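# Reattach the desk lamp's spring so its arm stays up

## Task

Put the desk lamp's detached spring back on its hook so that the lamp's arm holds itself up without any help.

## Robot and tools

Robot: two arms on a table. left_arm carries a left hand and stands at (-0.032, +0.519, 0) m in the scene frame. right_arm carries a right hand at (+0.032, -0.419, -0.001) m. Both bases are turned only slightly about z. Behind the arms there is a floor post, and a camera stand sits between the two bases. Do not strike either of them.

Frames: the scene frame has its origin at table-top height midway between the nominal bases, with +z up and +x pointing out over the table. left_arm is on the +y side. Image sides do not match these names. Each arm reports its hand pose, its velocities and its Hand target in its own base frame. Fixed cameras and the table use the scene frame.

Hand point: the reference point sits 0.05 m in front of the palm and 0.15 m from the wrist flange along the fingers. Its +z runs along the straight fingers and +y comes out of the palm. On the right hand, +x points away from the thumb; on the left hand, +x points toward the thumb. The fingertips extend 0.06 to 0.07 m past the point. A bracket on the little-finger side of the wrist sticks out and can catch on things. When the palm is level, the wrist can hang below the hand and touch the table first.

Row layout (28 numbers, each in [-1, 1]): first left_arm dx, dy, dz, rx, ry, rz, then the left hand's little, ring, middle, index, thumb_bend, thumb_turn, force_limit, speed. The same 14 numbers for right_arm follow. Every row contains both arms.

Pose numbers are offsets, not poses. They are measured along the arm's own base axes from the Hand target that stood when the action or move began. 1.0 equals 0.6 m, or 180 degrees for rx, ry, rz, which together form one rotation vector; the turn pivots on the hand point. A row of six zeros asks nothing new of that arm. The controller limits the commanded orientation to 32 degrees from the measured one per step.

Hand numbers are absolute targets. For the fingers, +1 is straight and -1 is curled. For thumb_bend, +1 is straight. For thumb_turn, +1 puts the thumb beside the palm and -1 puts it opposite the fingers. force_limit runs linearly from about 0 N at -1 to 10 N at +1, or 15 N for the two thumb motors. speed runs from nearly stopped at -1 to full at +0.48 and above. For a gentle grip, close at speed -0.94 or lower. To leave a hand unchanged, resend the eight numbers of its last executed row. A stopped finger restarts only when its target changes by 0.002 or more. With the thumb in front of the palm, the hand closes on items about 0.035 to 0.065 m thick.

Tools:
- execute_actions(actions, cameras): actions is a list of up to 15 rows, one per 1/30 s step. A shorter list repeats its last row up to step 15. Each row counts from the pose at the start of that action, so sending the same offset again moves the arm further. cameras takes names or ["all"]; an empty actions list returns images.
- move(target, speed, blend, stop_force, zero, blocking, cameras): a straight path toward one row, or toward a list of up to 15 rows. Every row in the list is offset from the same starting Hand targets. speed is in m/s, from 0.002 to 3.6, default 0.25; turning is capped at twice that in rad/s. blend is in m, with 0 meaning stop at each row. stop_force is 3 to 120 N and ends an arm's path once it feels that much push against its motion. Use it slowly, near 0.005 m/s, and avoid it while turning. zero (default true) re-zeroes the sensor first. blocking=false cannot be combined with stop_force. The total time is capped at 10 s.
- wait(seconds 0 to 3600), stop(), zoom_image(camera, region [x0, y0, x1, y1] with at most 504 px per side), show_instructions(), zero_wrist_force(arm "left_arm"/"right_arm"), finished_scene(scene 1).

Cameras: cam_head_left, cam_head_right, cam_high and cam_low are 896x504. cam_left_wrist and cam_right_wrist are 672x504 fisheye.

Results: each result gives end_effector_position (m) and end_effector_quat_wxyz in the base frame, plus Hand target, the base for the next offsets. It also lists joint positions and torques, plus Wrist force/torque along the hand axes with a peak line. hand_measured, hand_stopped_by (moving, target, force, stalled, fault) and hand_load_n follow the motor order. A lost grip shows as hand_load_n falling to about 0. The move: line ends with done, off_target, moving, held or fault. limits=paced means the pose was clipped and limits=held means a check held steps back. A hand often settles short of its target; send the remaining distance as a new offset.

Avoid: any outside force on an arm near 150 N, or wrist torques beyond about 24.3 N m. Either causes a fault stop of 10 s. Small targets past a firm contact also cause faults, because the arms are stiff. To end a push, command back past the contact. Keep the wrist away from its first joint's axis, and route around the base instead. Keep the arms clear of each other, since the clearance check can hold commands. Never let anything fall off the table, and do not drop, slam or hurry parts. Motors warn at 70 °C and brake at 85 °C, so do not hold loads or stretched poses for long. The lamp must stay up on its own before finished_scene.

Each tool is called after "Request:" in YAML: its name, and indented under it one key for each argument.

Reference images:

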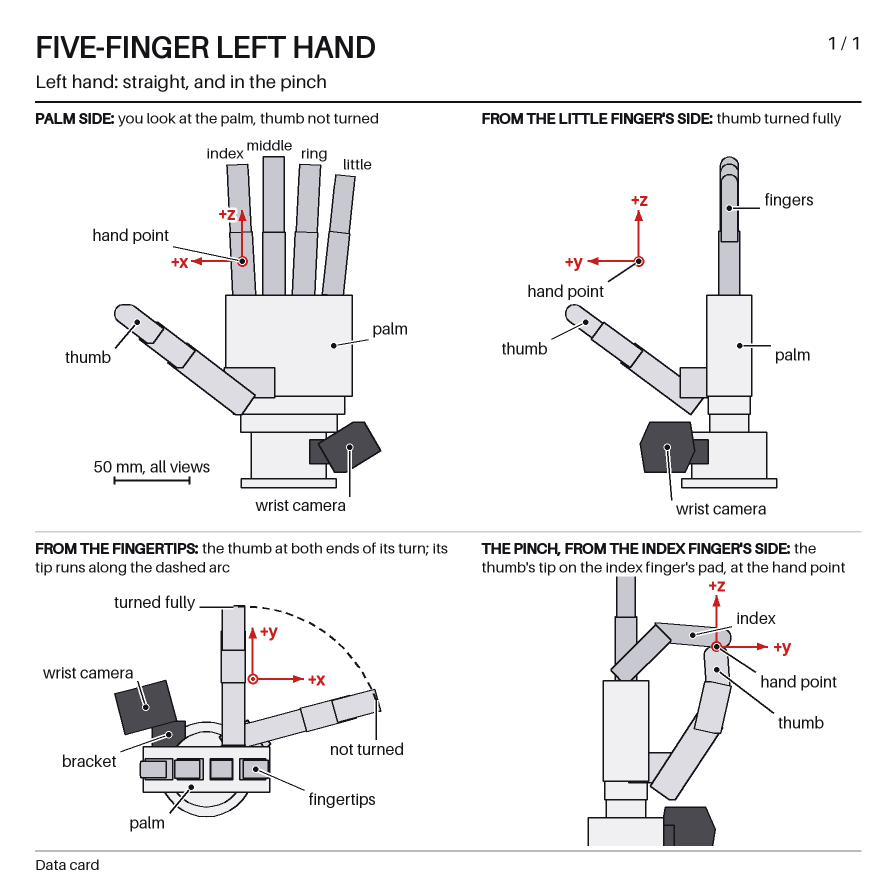

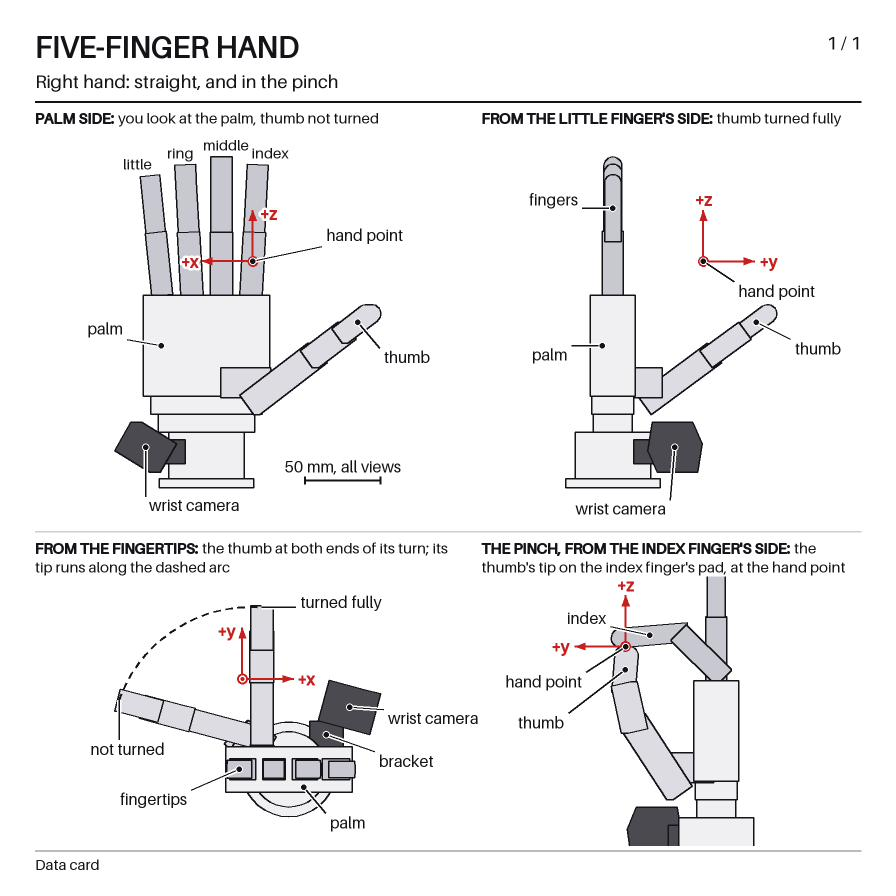

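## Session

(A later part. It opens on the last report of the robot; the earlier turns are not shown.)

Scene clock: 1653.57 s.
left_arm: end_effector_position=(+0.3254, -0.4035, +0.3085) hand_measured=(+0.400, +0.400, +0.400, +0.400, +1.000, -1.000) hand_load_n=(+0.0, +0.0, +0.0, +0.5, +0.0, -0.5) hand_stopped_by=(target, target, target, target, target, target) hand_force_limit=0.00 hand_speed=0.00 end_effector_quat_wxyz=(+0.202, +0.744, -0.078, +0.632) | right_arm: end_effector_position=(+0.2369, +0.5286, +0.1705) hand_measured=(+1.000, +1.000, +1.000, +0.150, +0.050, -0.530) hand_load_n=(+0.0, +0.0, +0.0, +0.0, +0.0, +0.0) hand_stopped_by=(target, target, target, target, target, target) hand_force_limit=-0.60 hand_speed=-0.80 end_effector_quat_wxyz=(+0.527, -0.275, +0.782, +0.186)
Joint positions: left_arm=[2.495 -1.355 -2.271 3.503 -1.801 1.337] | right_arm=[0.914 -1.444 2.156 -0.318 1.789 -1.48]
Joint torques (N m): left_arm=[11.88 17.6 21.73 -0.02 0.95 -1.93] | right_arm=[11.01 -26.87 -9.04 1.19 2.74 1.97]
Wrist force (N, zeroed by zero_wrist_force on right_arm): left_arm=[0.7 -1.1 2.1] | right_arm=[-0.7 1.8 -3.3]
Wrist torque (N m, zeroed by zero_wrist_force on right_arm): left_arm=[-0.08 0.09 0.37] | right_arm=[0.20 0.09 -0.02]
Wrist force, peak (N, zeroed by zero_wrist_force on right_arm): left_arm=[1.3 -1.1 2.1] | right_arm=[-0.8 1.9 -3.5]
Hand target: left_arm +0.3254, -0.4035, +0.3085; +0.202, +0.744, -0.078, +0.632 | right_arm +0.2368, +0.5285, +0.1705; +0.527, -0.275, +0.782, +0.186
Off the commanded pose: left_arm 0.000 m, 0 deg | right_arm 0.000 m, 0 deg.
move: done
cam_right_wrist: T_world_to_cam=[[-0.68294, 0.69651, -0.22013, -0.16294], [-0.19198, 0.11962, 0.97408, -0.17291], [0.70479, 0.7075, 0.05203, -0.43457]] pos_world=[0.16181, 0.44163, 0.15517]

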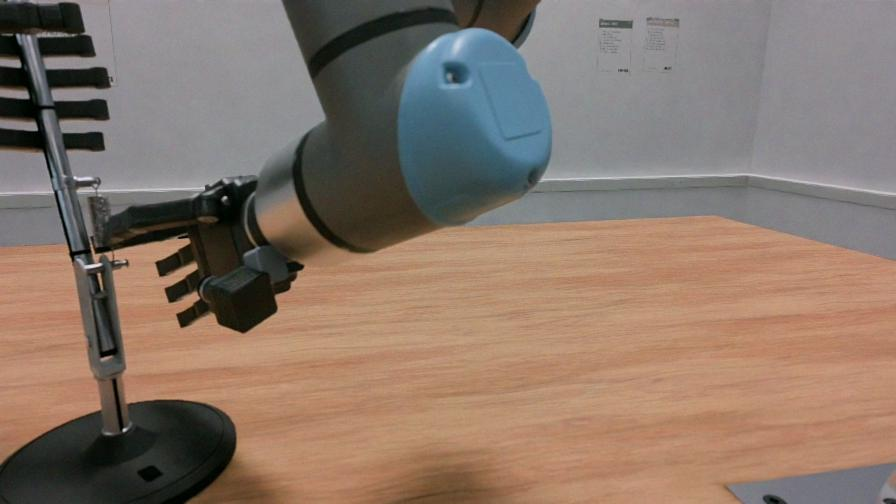

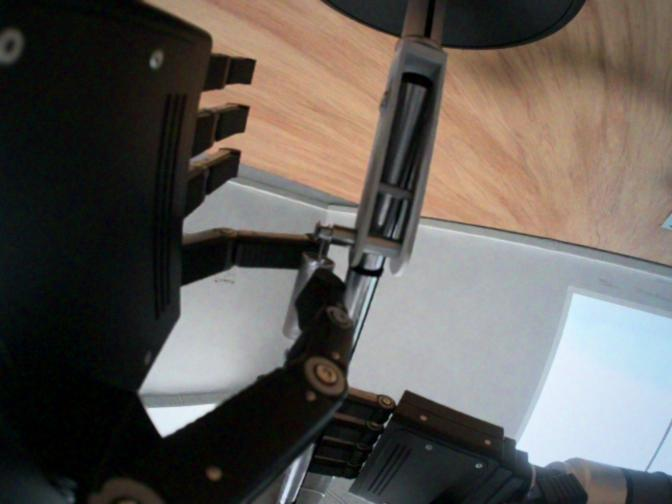

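Request:
move:
  target: [0,0,0,0,0,0,0.4,0.4,0.4,0.4,1,-1,0,0,-0.0013,-0.0010,0.006,0,0,0,1,1,1,0.15,0.05,-0.53,-0.6,-0.8]
  speed: 0.01

Request:
move:
  target: [0,0,0,0,0,0,0.4,0.4,0.4,0.4,1,-1,0,0,0,0,0,0,0,0,1,1,1,-0.3,0.05,-0.53,-0.5,-0.94]
  speed: 0.01
  cameras: ["cam_low", "cam_right_wrist"]

Request:
zoom_image:
  camera: "cam_low"
  region: [60, 170, 180, 280]

Request:
zoom_image:
  camera: "cam_right_wrist"
  region: [240, 180, 440, 360]

Scene clock: 1669.37 s.
left_arm: end_effector_position=(+0.3254, -0.4035, +0.3085) hand_measured=(+0.400, +0.400, +0.400, +0.400, +1.000, -1.000) hand_load_n=(+0.0, +0.0, +0.0, +0.5, +0.0, +0.0) hand_stopped_by=(target, target, target, target, target, target) hand_force_limit=0.00 hand_speed=0.00 end_effector_quat_wxyz=(+0.202, +0.744, -0.078, +0.632) | right_arm: end_effector_position=(+0.2360, +0.5279, +0.1740) hand_measured=(+1.000, +1.000, +1.000, +0.150, +0.050, -0.530) hand_load_n=(+0.0, +0.0, +0.0, +0.0, +0.0, -0.5) hand_stopped_by=(target, target, target, target, target, target) hand_force_limit=-0.60 hand_speed=-0.80 end_effector_quat_wxyz=(+0.527, -0.275, +0.782, +0.186)
Joint positions: left_arm=[2.495 -1.355 -2.271 3.503 -1.801 1.337] | right_arm=[0.915 -1.452 2.154 -0.308 1.79 -1.479]
Joint torques (N m): left_arm=[11.59 17.22 22.62 -0.17 1.08 -1.83] | right_arm=[10.61 -27.01 -23.36 1.03 2.68 2.05]
Wrist force (N, zeroed by zero_wrist_force on right_arm): left_arm=[0.5 -0.9 2.0] | right_arm=[-0.5 1.8 -3.2]
Wrist torque (N m, zeroed by zero_wrist_force on right_arm): left_arm=[-0.02 0.11 0.35] | right_arm=[0.18 0.07 -0.01]
Wrist force, peak (N, zeroed by zero_wrist_force on right_arm): left_arm=[0.8 -1.5 2.1] | right_arm=[-0.9 1.8 -3.5]
Hand target: left_arm +0.3254, -0.4035, +0.3085; +0.202, +0.744, -0.078, +0.632 | right_arm +0.2360, +0.5279, +0.1741; +0.527, -0.275, +0.782, +0.186
Off the commanded pose: left_arm 0.000 m, 0 deg | right_arm 0.000 m, 0 deg.
move: done

Scene clock: 1670.63 s.
left_arm: end_effector_position=(+0.3254, -0.4035, +0.3085) hand_measured=(+0.400, +0.400, +0.400, +0.400, +1.000, -1.000) hand_load_n=(+0.0, +0.0, +0.0, +0.5, -0.5, +0.0) hand_stopped_by=(target, target, target, target, target, target) hand_force_limit=0.00 hand_speed=0.00 end_effector_quat_wxyz=(+0.202, +0.744, -0.078, +0.632) | right_arm: end_effector_position=(+0.2360, +0.5279, +0.1741) hand_measured=(+1.000, +1.000, +1.000, -0.018, +0.050, -0.530) hand_load_n=(+0.0, +0.0, +0.0, +3.5, +0.0, -0.5) hand_stopped_by=(target, target, target, force, target, target) hand_force_limit=-0.50 hand_speed=-0.94 end_effector_quat_wxyz=(+0.527, -0.275, +0.782, +0.186)
Joint positions: left_arm=[2.495 -1.355 -2.271 3.503 -1.801 1.337] | right_arm=[0.915 -1.452 2.154 -0.307 1.79 -1.479]
Joint torques (N m): left_arm=[11.88 16.57 21.57 0.15 1.05 -1.81] | right_arm=[10.84 -25.03 -21.98 1.45 2.5 1.93]
Wrist force (N, zeroed by zero_wrist_force on right_arm): left_arm=[1.0 -0.9 2.1] | right_arm=[-1.7 1.1 -3.0]
Wrist torque (N m, zeroed by zero_wrist_force on right_arm): left_arm=[-0.07 0.13 0.35] | right_arm=[0.12 0.14 -0.03]
Wrist force, peak (N, zeroed by zero_wrist_force on right_arm): left_arm=[1.5 -1.2 1.7] | right_arm=[-0.7 1.8 -3.3]
Hand target: left_arm +0.3254, -0.4035, +0.3085; +0.202, +0.744, -0.078, +0.632 | right_arm +0.2360, +0.5279, +0.1741; +0.527, -0.275, +0.782, +0.186
Off the commanded pose: left_arm 0.000 m, 0 deg | right_arm 0.000 m, 0 deg.
move: done
cam_right_wrist: T_world_to_cam=[[-0.68294, 0.69651, -0.22013, -0.16234], [-0.19198, 0.11962, 0.97408, -0.17652], [0.70479, 0.7075, 0.05203, -0.43369]] pos_world=[0.1609, 0.44103, 0.15877]

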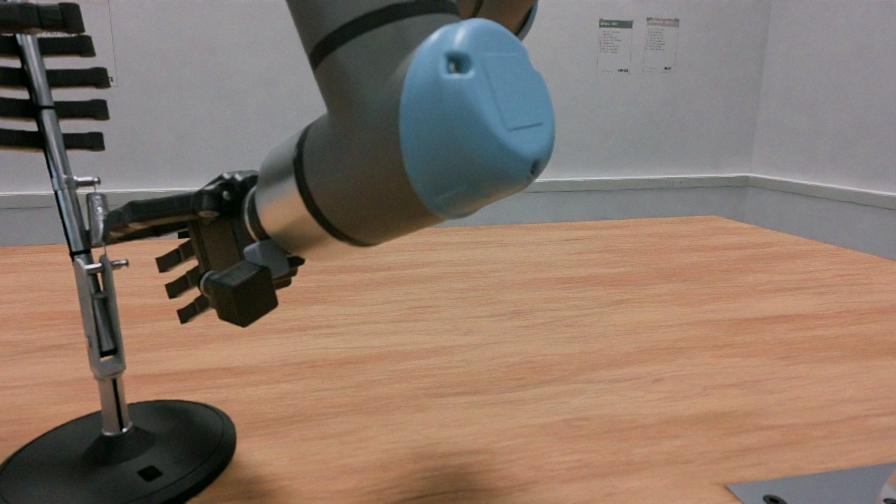

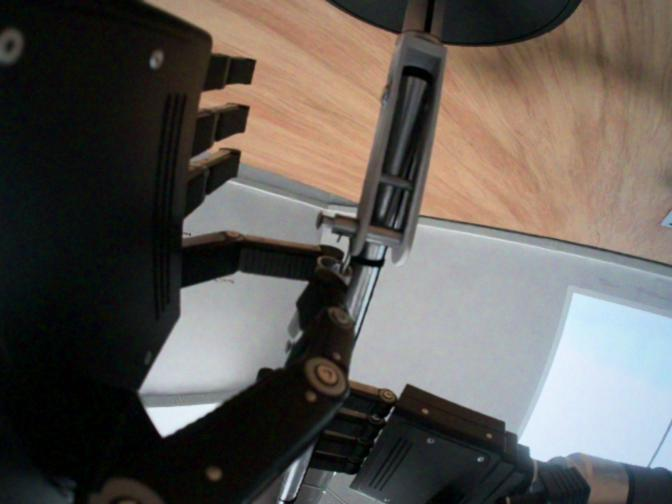

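Scaled by 4.200.

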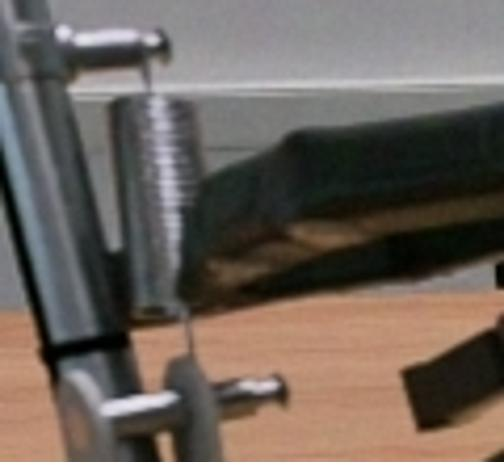

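Scaled by 2.520 from the camera's image (finer frame: 960x720).

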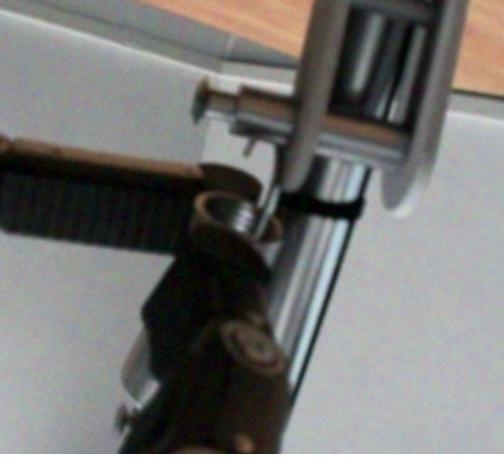

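Request:
move:
  target: [0,0,0,0,0,0,0.4,0.4,0.4,0.4,1,-1,0,0,0,0,0,0,0,0,1,1,1,0.2,0.3,-0.53,-0.5,-0.6]
  speed: 0.01
  cameras: ["cam_low", "cam_right_wrist"]

Request:
zoom_image:
  camera: "cam_low"
  region: [60, 170, 180, 280]

Request:
zoom_image:
  camera: "cam_right_wrist"
  region: [240, 180, 440, 360]

Scene clock: 1704.97 s.
left_arm: end_effector_position=(+0.3254, -0.4035, +0.3085) hand_measured=(+0.400, +0.400, +0.400, +0.400, +1.000, -1.000) hand_load_n=(+0.0, +0.0, +0.0, +0.5, +0.0, +0.0) hand_stopped_by=(target, target, target, target, target, target) hand_force_limit=0.00 hand_speed=0.00 end_effector_quat_wxyz=(+0.202, +0.744, -0.078, +0.632) | right_arm: end_effector_position=(+0.2360, +0.5279, +0.1741) hand_measured=(+1.000, +1.000, +1.000, +0.200, +0.300, -0.530) hand_load_n=(+0.0, +0.0, +0.0, +0.0, +0.0, +0.0) hand_stopped_by=(target, target, target, target, target, target) hand_force_limit=-0.50 hand_speed=-0.60 end_effector_quat_wxyz=(+0.527, -0.275, +0.782, +0.186)
Joint positions: left_arm=[2.495 -1.355 -2.271 3.503 -1.801 1.337] | right_arm=[0.915 -1.452 2.154 -0.307 1.79 -1.479]
Joint torques (N m): left_arm=[12.88 16.86 21.25 0.02 0.65 -2.25] | right_arm=[10.78 -22.41 -17.26 1.33 -0.19 0.93]
Wrist force (N, zeroed by zero_wrist_force on right_arm): left_arm=[0.9 -1.2 1.9] | right_arm=[-0.8 1.8 -3.3]
Wrist torque (N m, zeroed by zero_wrist_force on right_arm): left_arm=[-0.10 0.13 0.35] | right_arm=[0.20 0.10 -0.01]
Wrist force, peak (N, zeroed by zero_wrist_force on right_arm): left_arm=[1.0 -1.1 2.2] | right_arm=[-0.8 1.8 -3.3]
Hand target: left_arm +0.3254, -0.4035, +0.3085; +0.202, +0.744, -0.078, +0.632 | right_arm +0.2360, +0.5279, +0.1741; +0.527, -0.275, +0.782, +0.186
Off the commanded pose: left_arm 0.000 m, 0 deg | right_arm 0.000 m, 0 deg.
move: done
cam_right_wrist: T_world_to_cam=[[-0.68294, 0.69651, -0.22013, -0.16228], [-0.19198, 0.11962, 0.97408, -0.1765], [0.70479, 0.7075, 0.05203, -0.43362]] pos_world=[0.1609, 0.44093, 0.15877]

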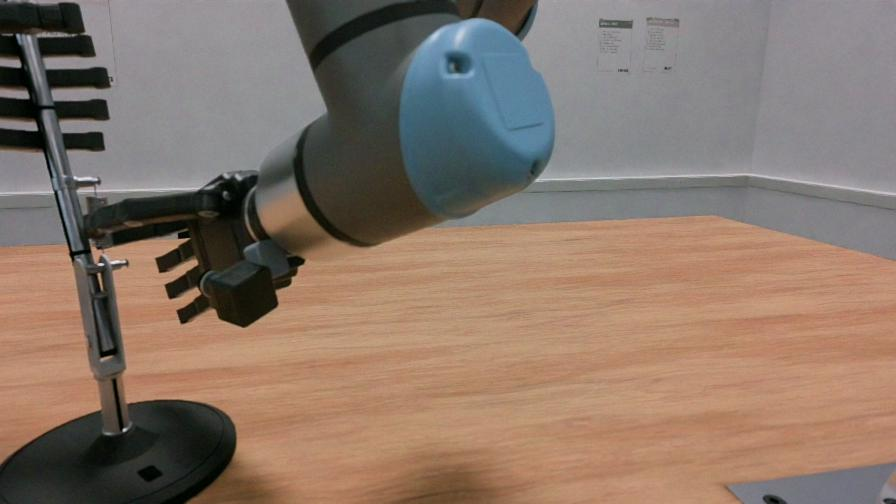

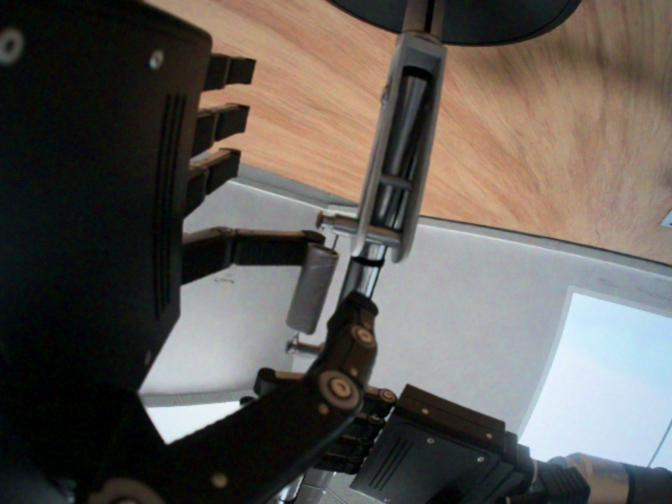

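Scaled by 4.200.

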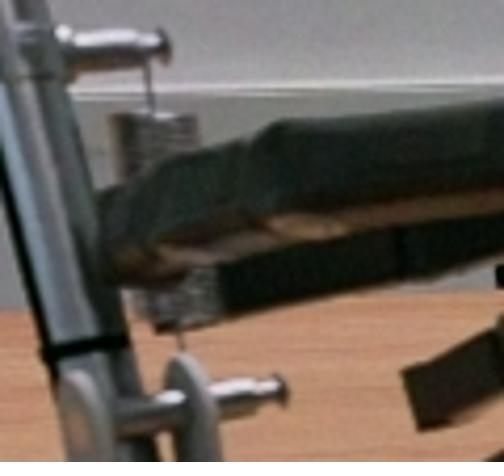

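Scaled by 2.520 from the camera's image (finer frame: 960x720).

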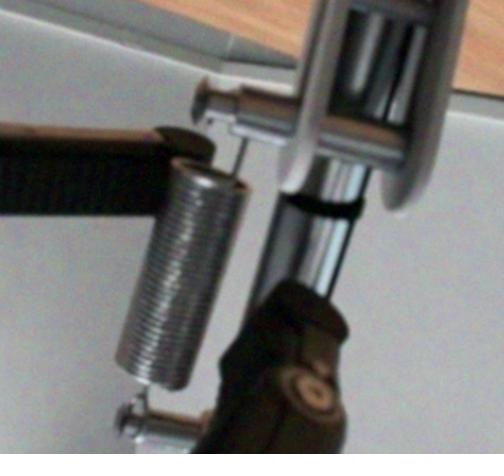

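Request:
move:
  target: [0,0,0,0,0,0,0.4,0.4,0.4,0.4,1,-1,0,0,0,0,0,0,0,0,1,1,1,-0.04,0.3,-0.53,-0.5,-0.8]
  speed: 0.01
  cameras: ["cam_low", "cam_right_wrist"]

Request:
zoom_image:
  camera: "cam_low"
  region: [60, 170, 180, 280]

Request:
zoom_image:
  camera: "cam_right_wrist"
  region: [240, 180, 440, 360]

Scene clock: 1725.00 s.
left_arm: end_effector_position=(+0.3254, -0.4035, +0.3085) hand_measured=(+0.400, +0.400, +0.400, +0.400, +1.000, -1.000) hand_load_n=(+0.0, +0.0, +0.0, +0.5, +0.0, -0.5) hand_stopped_by=(target, target, target, target, target, target) hand_force_limit=0.00 hand_speed=0.00 end_effector_quat_wxyz=(+0.202, +0.744, -0.078, +0.632) | right_arm: end_effector_position=(+0.2360, +0.5279, +0.1741) hand_measured=(+1.000, +1.000, +1.000, -0.040, +0.300, -0.530) hand_load_n=(+0.0, +0.0, +0.0, +0.5, +0.0, +0.0) hand_stopped_by=(target, target, target, target, target, target) hand_force_limit=-0.50 hand_speed=-0.80 end_effector_quat_wxyz=(+0.527, -0.275, +0.782, +0.186)
Joint positions: left_arm=[2.495 -1.355 -2.271 3.503 -1.801 1.337] | right_arm=[0.915 -1.452 2.154 -0.307 1.79 -1.479]
Joint torques (N m): left_arm=[12.11 15.51 20.58 0.06 0.93 -2.01] | right_arm=[10.59 -18.25 -15.51 0.66 -1.77 -0.11]
Wrist force (N, zeroed by zero_wrist_force on right_arm): left_arm=[1.1 -1.1 1.8] | right_arm=[-0.9 1.7 -2.8]
Wrist torque (N m, zeroed by zero_wrist_force on right_arm): left_arm=[-0.07 0.12 0.35] | right_arm=[0.17 0.09 -0.02]
Wrist force, peak (N, zeroed by zero_wrist_force on right_arm): left_arm=[1.1 -1.3 2.2] | right_arm=[-0.9 2.1 -3.3]
Hand target: left_arm +0.3254, -0.4035, +0.3085; +0.202, +0.744, -0.078, +0.632 | right_arm +0.2360, +0.5279, +0.1741; +0.527, -0.275, +0.782, +0.186
Off the commanded pose: left_arm 0.000 m, 0 deg | right_arm 0.000 m, 0 deg.
move: done
cam_right_wrist: T_world_to_cam=[[-0.68294, 0.69651, -0.22013, -0.16228], [-0.19198, 0.11962, 0.97408, -0.1765], [0.70479, 0.7075, 0.05203, -0.43362]] pos_world=[0.1609, 0.44093, 0.15877]

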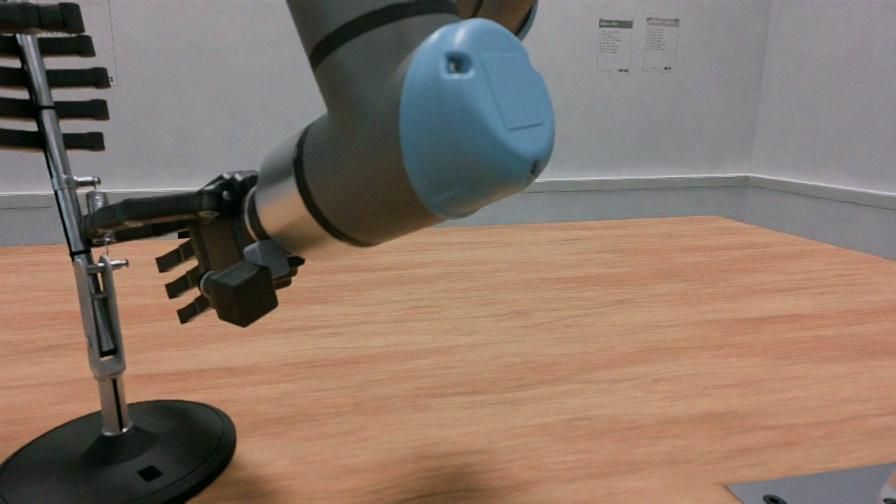

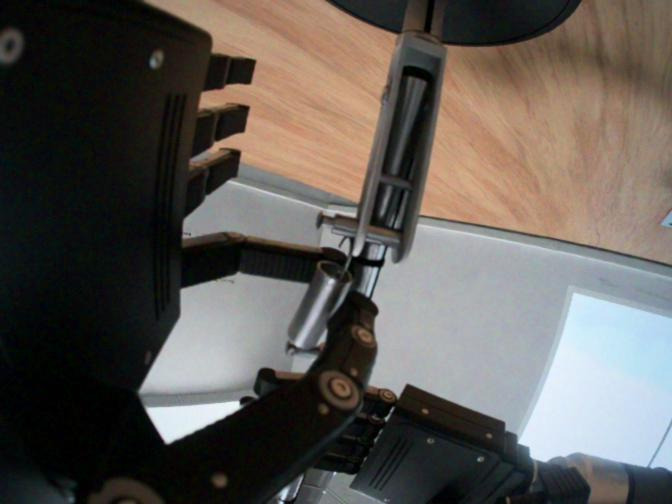

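Scaled by 4.200.

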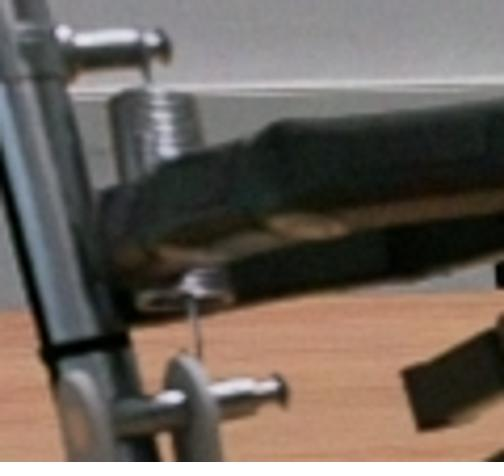

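Scaled by 2.520 from the camera's image (finer frame: 960x720).

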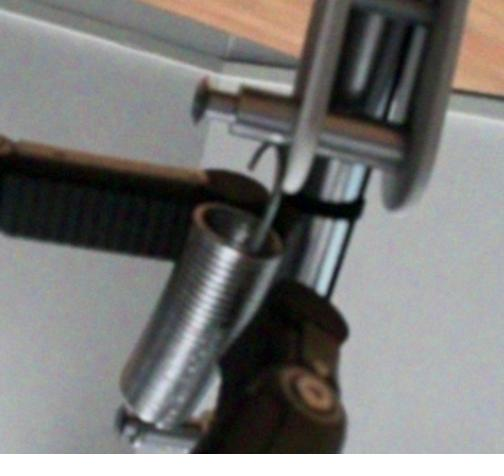

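Request:
move:
  target: [0,0,0,0,0,0,0.4,0.4,0.4,0.4,1,-1,0,0,0,0,0,0,0,0,1,1,1,-0.04,-0.1,-0.53,-0.5,-0.9]
  speed: 0.01
  cameras: ["cam_low", "cam_right_wrist"]

Request:
zoom_image:
  camera: "cam_low"
  region: [60, 170, 180, 280]

Request:
zoom_image:
  camera: "cam_right_wrist"
  region: [240, 180, 440, 360]

Scene clock: 1732.17 s.
left_arm: end_effector_position=(+0.3254, -0.4035, +0.3085) hand_measured=(+0.400, +0.400, +0.400, +0.400, +1.000, -1.000) hand_load_n=(+0.0, +0.0, +0.0, +0.5, +0.0, -0.5) hand_stopped_by=(target, target, target, target, target, target) hand_force_limit=0.00 hand_speed=0.00 end_effector_quat_wxyz=(+0.202, +0.744, -0.078, +0.632) | right_arm: end_effector_position=(+0.2360, +0.5279, +0.1741) hand_measured=(+1.000, +1.000, +1.000, -0.040, +0.092, -0.530) hand_load_n=(+0.0, +0.0, +0.0, +5.5, +4.0, +0.0) hand_stopped_by=(target, target, target, target, force, target) hand_force_limit=-0.50 hand_speed=-0.90 end_effector_quat_wxyz=(+0.527, -0.275, +0.782, +0.186)
Joint positions: left_arm=[2.495 -1.355 -2.271 3.503 -1.801 1.337] | right_arm=[0.915 -1.452 2.154 -0.307 1.79 -1.479]
Joint torques (N m): left_arm=[12.22 16.18 20.16 0.12 0.75 -1.92] | right_arm=[11.06 -17.27 -15.28 0.16 -1.71 -1.24]
Wrist force (N, zeroed by zero_wrist_force on right_arm): left_arm=[0.9 -1.4 1.8] | right_arm=[-1.6 2.0 -3.1]
Wrist torque (N m, zeroed by zero_wrist_force on right_arm): left_arm=[-0.13 0.13 0.36] | right_arm=[0.21 0.15 -0.03]
Wrist force, peak (N, zeroed by zero_wrist_force on right_arm): left_arm=[1.5 -1.1 2.0] | right_arm=[-1.8 1.9 -3.1]
Hand target: left_arm +0.3254, -0.4035, +0.3085; +0.202, +0.744, -0.078, +0.632 | right_arm +0.2360, +0.5279, +0.1741; +0.527, -0.275, +0.782, +0.186
Off the commanded pose: left_arm 0.000 m, 0 deg | right_arm 0.000 m, 0 deg.
move: done
cam_right_wrist: T_world_to_cam=[[-0.68294, 0.69651, -0.22013, -0.16228], [-0.19198, 0.11962, 0.97408, -0.1765], [0.70479, 0.7075, 0.05203, -0.43362]] pos_world=[0.1609, 0.44093, 0.15877]

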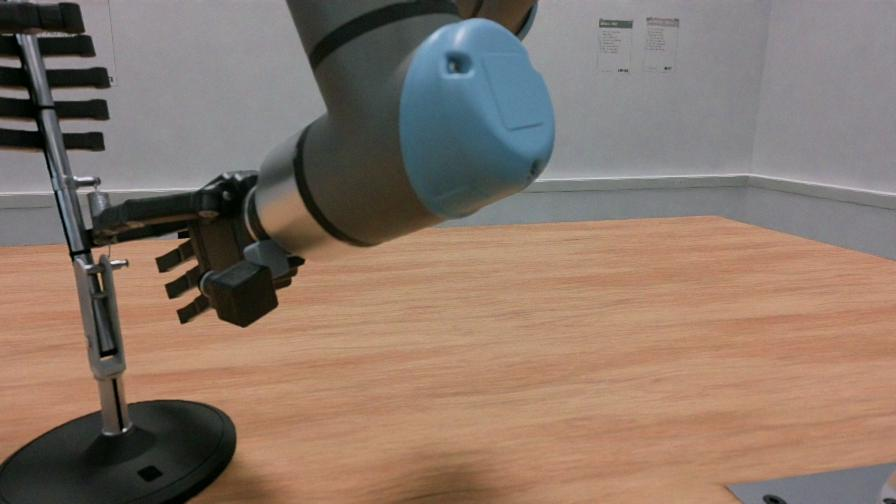

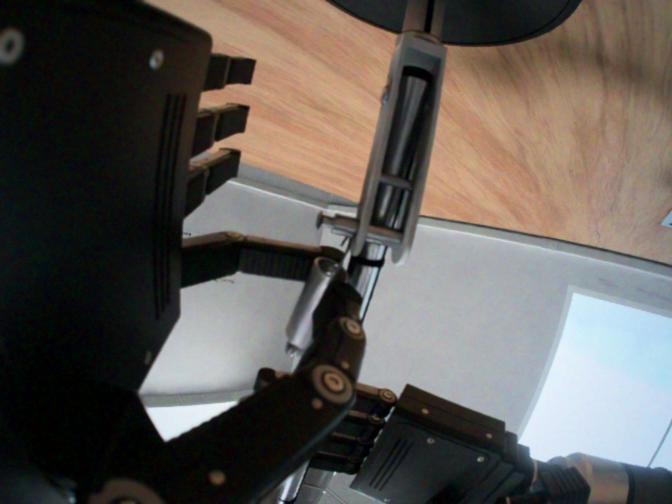

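Scaled by 4.200.

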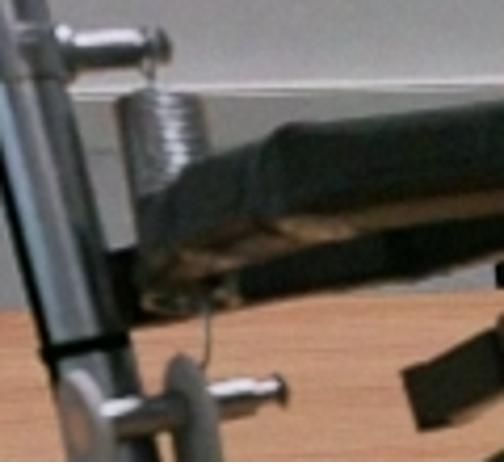

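Scaled by 2.520 from the camera's image (finer frame: 960x720).

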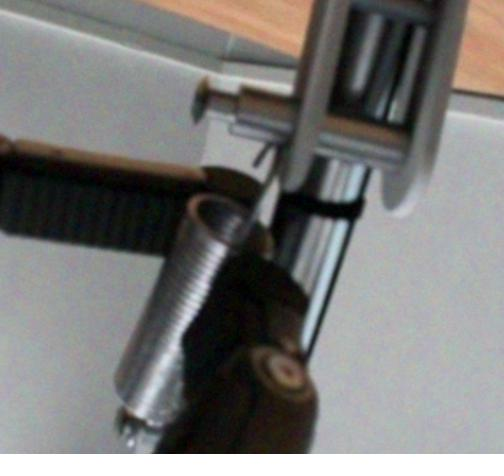

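Request:
move:
  target: [0,0,0,0,0,0,0.4,0.4,0.4,0.4,1,-1,0,0,0,0,0,0,0,0,1,1,1,-0.35,-0.15,-0.53,0.75,-0.94]
  speed: 0.01
  cameras: ["cam_low", "cam_right_wrist"]

Request:
zoom_image:
  camera: "cam_low"
  region: [60, 170, 180, 280]

Request:
zoom_image:
  camera: "cam_right_wrist"
  region: [240, 180, 440, 360]

Scene clock: 1741.23 s.
left_arm: end_effector_position=(+0.3254, -0.4035, +0.3085) hand_measured=(+0.400, +0.400, +0.400, +0.400, +1.000, -1.000) hand_load_n=(+0.0, +0.0, +0.0, +0.0, +0.0, +0.0) hand_stopped_by=(target, target, target, target, target, target) hand_force_limit=0.00 hand_speed=0.00 end_effector_quat_wxyz=(+0.202, +0.744, -0.078, +0.632) | right_arm: end_effector_position=(+0.2360, +0.5279, +0.1741) hand_measured=(+1.000, +1.000, +1.000, -0.048, -0.144, -0.530) hand_load_n=(+0.0, +0.0, +0.0, +24.0, +11.0, +0.5) hand_stopped_by=(target, target, target, force, target, target) hand_force_limit=0.75 hand_speed=-0.94 end_effector_quat_wxyz=(+0.527, -0.275, +0.782, +0.186)
Joint positions: left_arm=[2.495 -1.355 -2.271 3.503 -1.801 1.337] | right_arm=[0.915 -1.452 2.154 -0.307 1.79 -1.479]
Joint torques (N m): left_arm=[12.25 15.53 18.1 0.05 0.54 -1.87] | right_arm=[10.17 -17.9 -15.08 -0.69 -1.85 -1.51]
Wrist force (N, zeroed by zero_wrist_force on right_arm): left_arm=[1.7 -0.9 1.5] | right_arm=[-6.9 2.4 -2.7]
Wrist torque (N m, zeroed by zero_wrist_force on right_arm): left_arm=[-0.06 0.05 0.39] | right_arm=[0.22 0.35 -0.12]
Wrist force, peak (N, zeroed by zero_wrist_force on right_arm): left_arm=[1.3 -1.1 2.1] | right_arm=[-6.9 2.4 -2.7]
Hand target: left_arm +0.3254, -0.4035, +0.3085; +0.202, +0.744, -0.078, +0.632 | right_arm +0.2360, +0.5279, +0.1741; +0.527, -0.275, +0.782, +0.186
Off the commanded pose: left_arm 0.000 m, 0 deg | right_arm 0.000 m, 0 deg.
move: done
cam_right_wrist: T_world_to_cam=[[-0.68294, 0.69651, -0.22013, -0.16228], [-0.19198, 0.11962, 0.97408, -0.1765], [0.70479, 0.7075, 0.05203, -0.43362]] pos_world=[0.1609, 0.44093, 0.15877]

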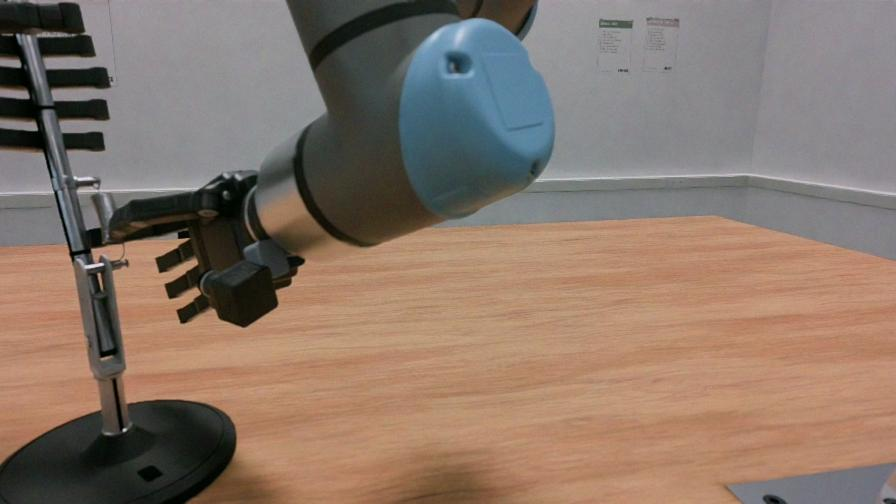

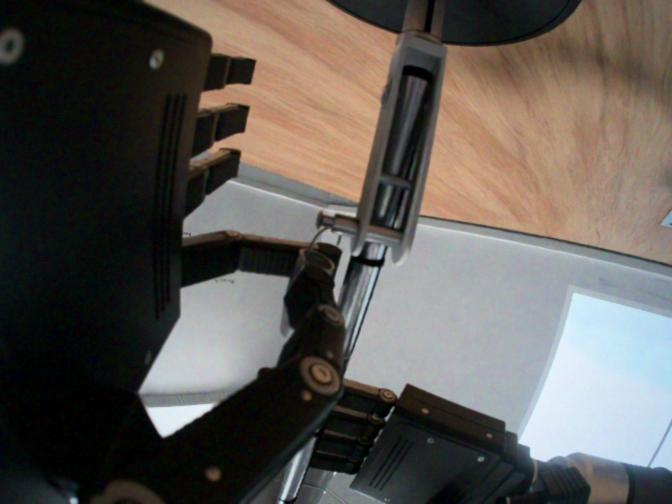

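Scaled by 4.200.

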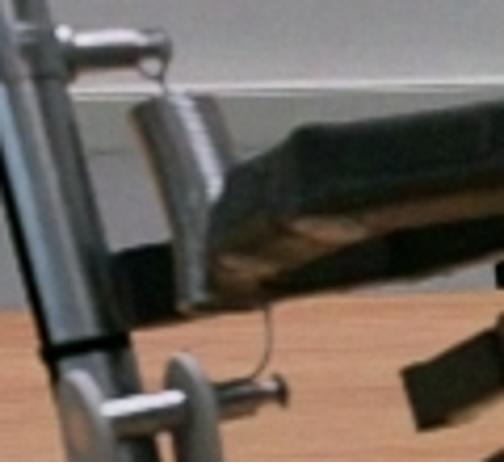

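Scaled by 2.520 from the camera's image (finer frame: 960x720).

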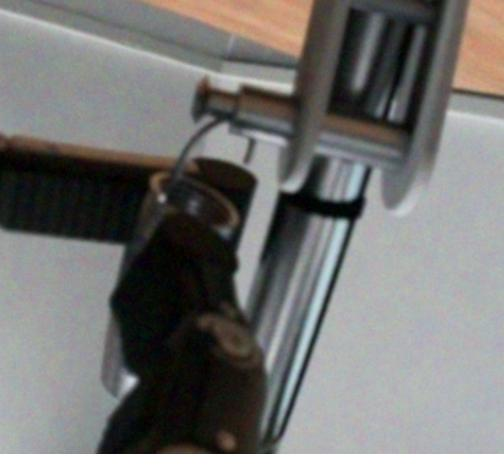

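Request:
move:
  target: [0,0,0,0,0,0,0.4,0.4,0.4,0.4,1,-1,0,0,0,0,0,0,0,0,1,1,1,-0.35,0.08,-0.53,0.75,-0.9]
  speed: 0.01
  cameras: ["cam_low", "cam_right_wrist"]

Request:
zoom_image:
  camera: "cam_low"
  region: [60, 170, 180, 280]

Request:
zoom_image:
  camera: "cam_right_wrist"
  region: [240, 180, 440, 360]

Scene clock: 1767.23 s.
left_arm: end_effector_position=(+0.3254, -0.4035, +0.3085) hand_measured=(+0.400, +0.400, +0.400, +0.400, +1.000, -1.000) hand_load_n=(+0.0, +0.0, +0.0, +0.5, +0.0, -0.5) hand_stopped_by=(target, target, target, target, target, target) hand_force_limit=0.00 hand_speed=0.00 end_effector_quat_wxyz=(+0.202, +0.744, -0.078, +0.632) | right_arm: end_effector_position=(+0.2360, +0.5279, +0.1741) hand_measured=(+1.000, +1.000, +1.000, -0.050, +0.082, -0.530) hand_load_n=(+0.0, +0.0, +0.0, +8.5, +5.0, -0.5) hand_stopped_by=(target, target, target, force, target, target) hand_force_limit=0.75 hand_speed=-0.90 end_effector_quat_wxyz=(+0.527, -0.275, +0.782, +0.186)
Joint positions: left_arm=[2.495 -1.355 -2.271 3.503 -1.801 1.337] | right_arm=[0.915 -1.452 2.154 -0.307 1.79 -1.479]
Joint torques (N m): left_arm=[11.35 15.53 16.31 0.29 0.57 -1.7] | right_arm=[10.37 -17.9 -15.73 -1.17 -1.68 -1.41]
Wrist force (N, zeroed by zero_wrist_force on right_arm): left_arm=[1.6 -1.1 1.7] | right_arm=[-1.2 1.1 -2.7]
Wrist torque (N m, zeroed by zero_wrist_force on right_arm): left_arm=[-0.07 0.07 0.38] | right_arm=[0.12 0.07 -0.02]
Wrist force, peak (N, zeroed by zero_wrist_force on right_arm): left_arm=[1.6 -1.6 1.7] | right_arm=[-7.0 2.5 -3.0]
Hand target: left_arm +0.3254, -0.4035, +0.3085; +0.202, +0.744, -0.078, +0.632 | right_arm +0.2360, +0.5279, +0.1741; +0.527, -0.275, +0.782, +0.186
Off the commanded pose: left_arm 0.000 m, 0 deg | right_arm 0.000 m, 0 deg.
move: done
cam_right_wrist: T_world_to_cam=[[-0.68294, 0.69651, -0.22013, -0.16228], [-0.19198, 0.11962, 0.97408, -0.1765], [0.70479, 0.7075, 0.05203, -0.43362]] pos_world=[0.1609, 0.44093, 0.15877]

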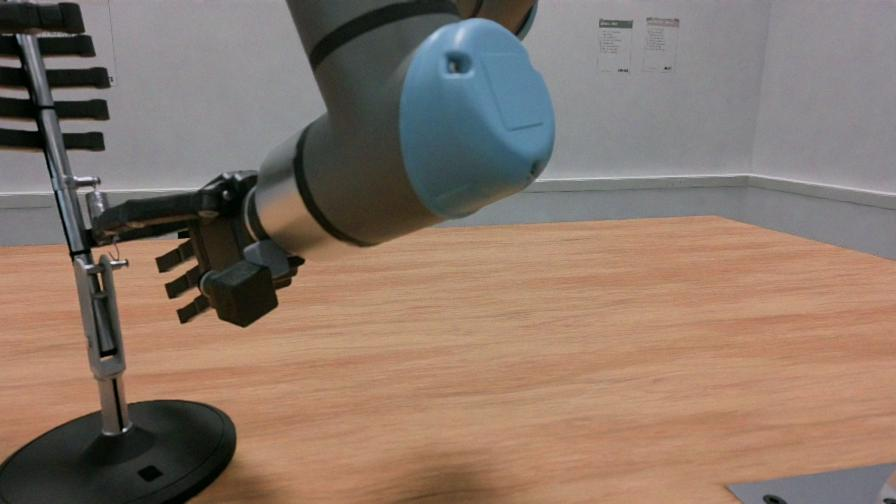

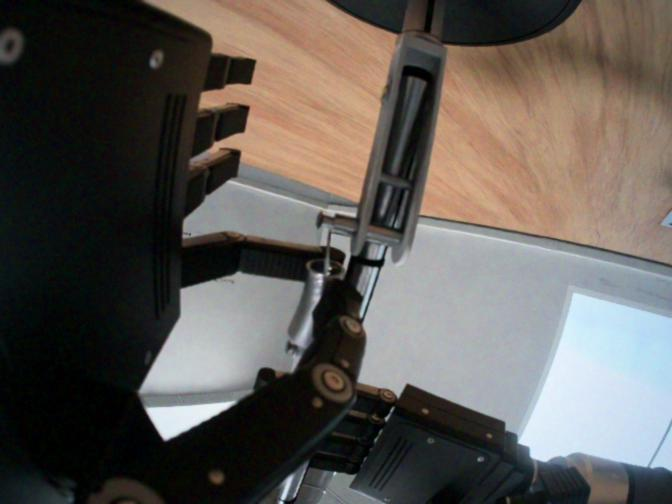

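Scaled by 4.200.

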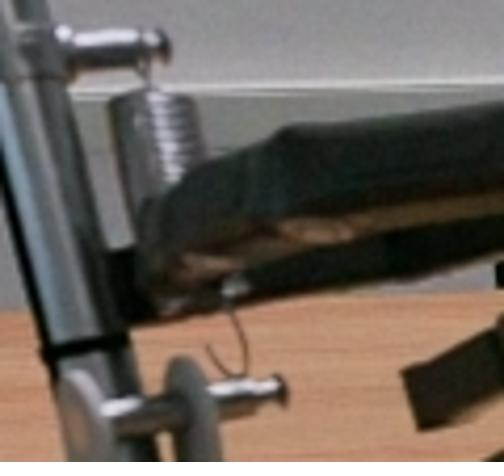

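Scaled by 2.520 from the camera's image (finer frame: 960x720).

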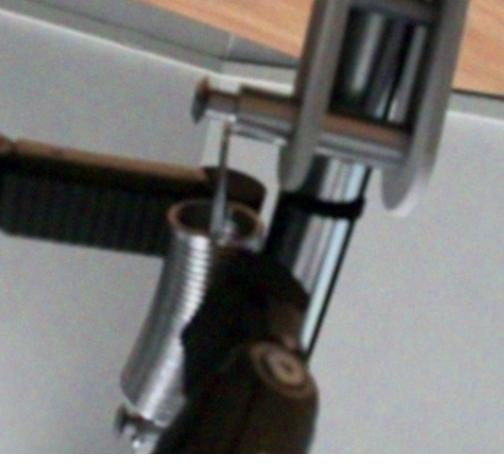

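Request:
move:
  target: [0,0,0,0,0,0,0.4,0.4,0.4,0.4,1,-1,0,0,0,0,0,0,0,0,1,1,1,-0.4,0.08,-0.53,0.95,-0.96]
  speed: 0.01
  cameras: ["cam_low", "cam_right_wrist"]

Request:
zoom_image:
  camera: "cam_low"
  region: [60, 170, 180, 280]

Request:
zoom_image:
  camera: "cam_right_wrist"
  region: [240, 180, 440, 360]

Scene clock: 1790.03 s.
left_arm: end_effector_position=(+0.3254, -0.4035, +0.3085) hand_measured=(+0.400, +0.400, +0.400, +0.400, +1.000, -1.000) hand_load_n=(+0.0, +0.0, +0.0, +0.5, +0.0, -0.5) hand_stopped_by=(target, target, target, target, target, target) hand_force_limit=0.00 hand_speed=0.00 end_effector_quat_wxyz=(+0.202, +0.744, -0.078, +0.632) | right_arm: end_effector_position=(+0.2360, +0.5279, +0.1741) hand_measured=(+1.000, +1.000, +1.000, -0.056, +0.082, -0.530) hand_load_n=(+0.0, +0.0, +0.0, +10.0, +6.0, -1.0) hand_stopped_by=(target, target, target, force, target, target) hand_force_limit=0.95 hand_speed=-0.96 end_effector_quat_wxyz=(+0.527, -0.275, +0.782, +0.186)
Joint positions: left_arm=[2.495 -1.355 -2.271 3.503 -1.801 1.337] | right_arm=[0.915 -1.452 2.154 -0.307 1.79 -1.479]
Joint torques (N m): left_arm=[10.92 15.76 16.76 0.1 0.23 -1.92] | right_arm=[10.53 -18.24 -15.48 -1.24 -1.65 -1.43]
Wrist force (N, zeroed by zero_wrist_force on right_arm): left_arm=[1.1 -1.2 1.8] | right_arm=[-1.5 1.0 -2.4]
Wrist torque (N m, zeroed by zero_wrist_force on right_arm): left_arm=[-0.07 0.10 0.37] | right_arm=[0.10 0.14 -0.05]
Wrist force, peak (N, zeroed by zero_wrist_force on right_arm): left_arm=[1.7 -1.7 1.8] | right_arm=[-1.5 1.1 -2.9]
Hand target: left_arm +0.3254, -0.4035, +0.3085; +0.202, +0.744, -0.078, +0.632 | right_arm +0.2360, +0.5279, +0.1741; +0.527, -0.275, +0.782, +0.186
Off the commanded pose: left_arm 0.000 m, 0 deg | right_arm 0.000 m, 0 deg.
move: done
cam_right_wrist: T_world_to_cam=[[-0.68294, 0.69651, -0.22013, -0.16228], [-0.19198, 0.11962, 0.97408, -0.1765], [0.70479, 0.7075, 0.05203, -0.43362]] pos_world=[0.1609, 0.44093, 0.15877]

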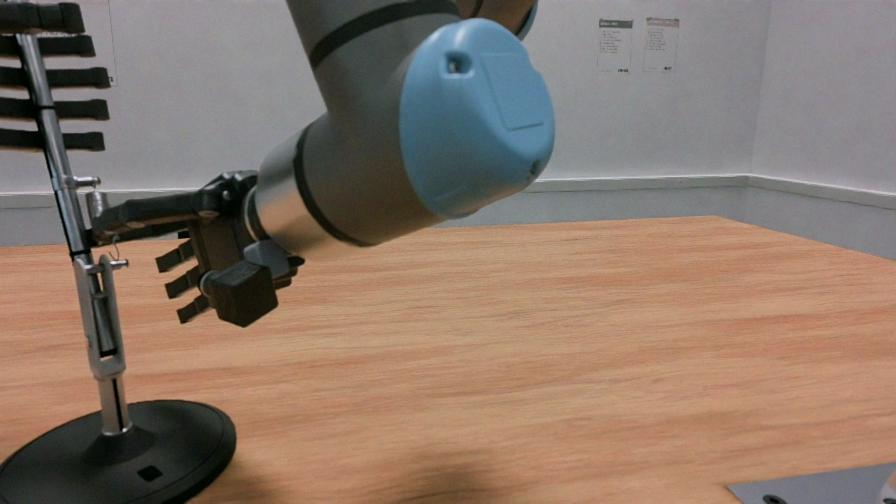

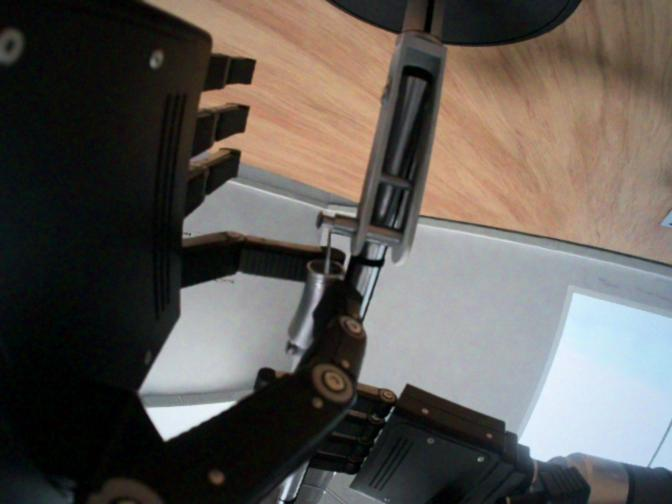

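Scaled by 4.200.

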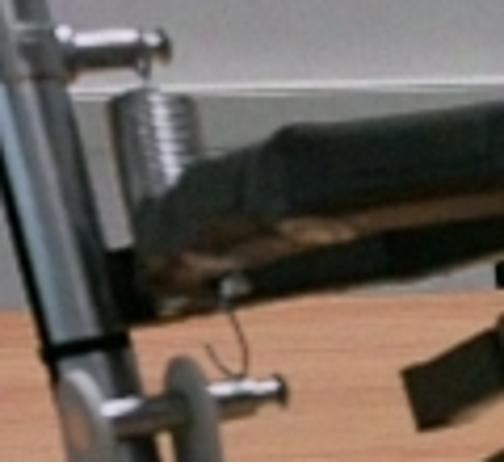

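Scaled by 2.520 from the camera's image (finer frame: 960x720).

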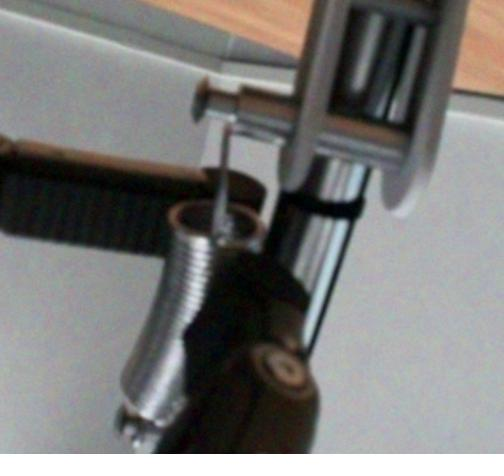

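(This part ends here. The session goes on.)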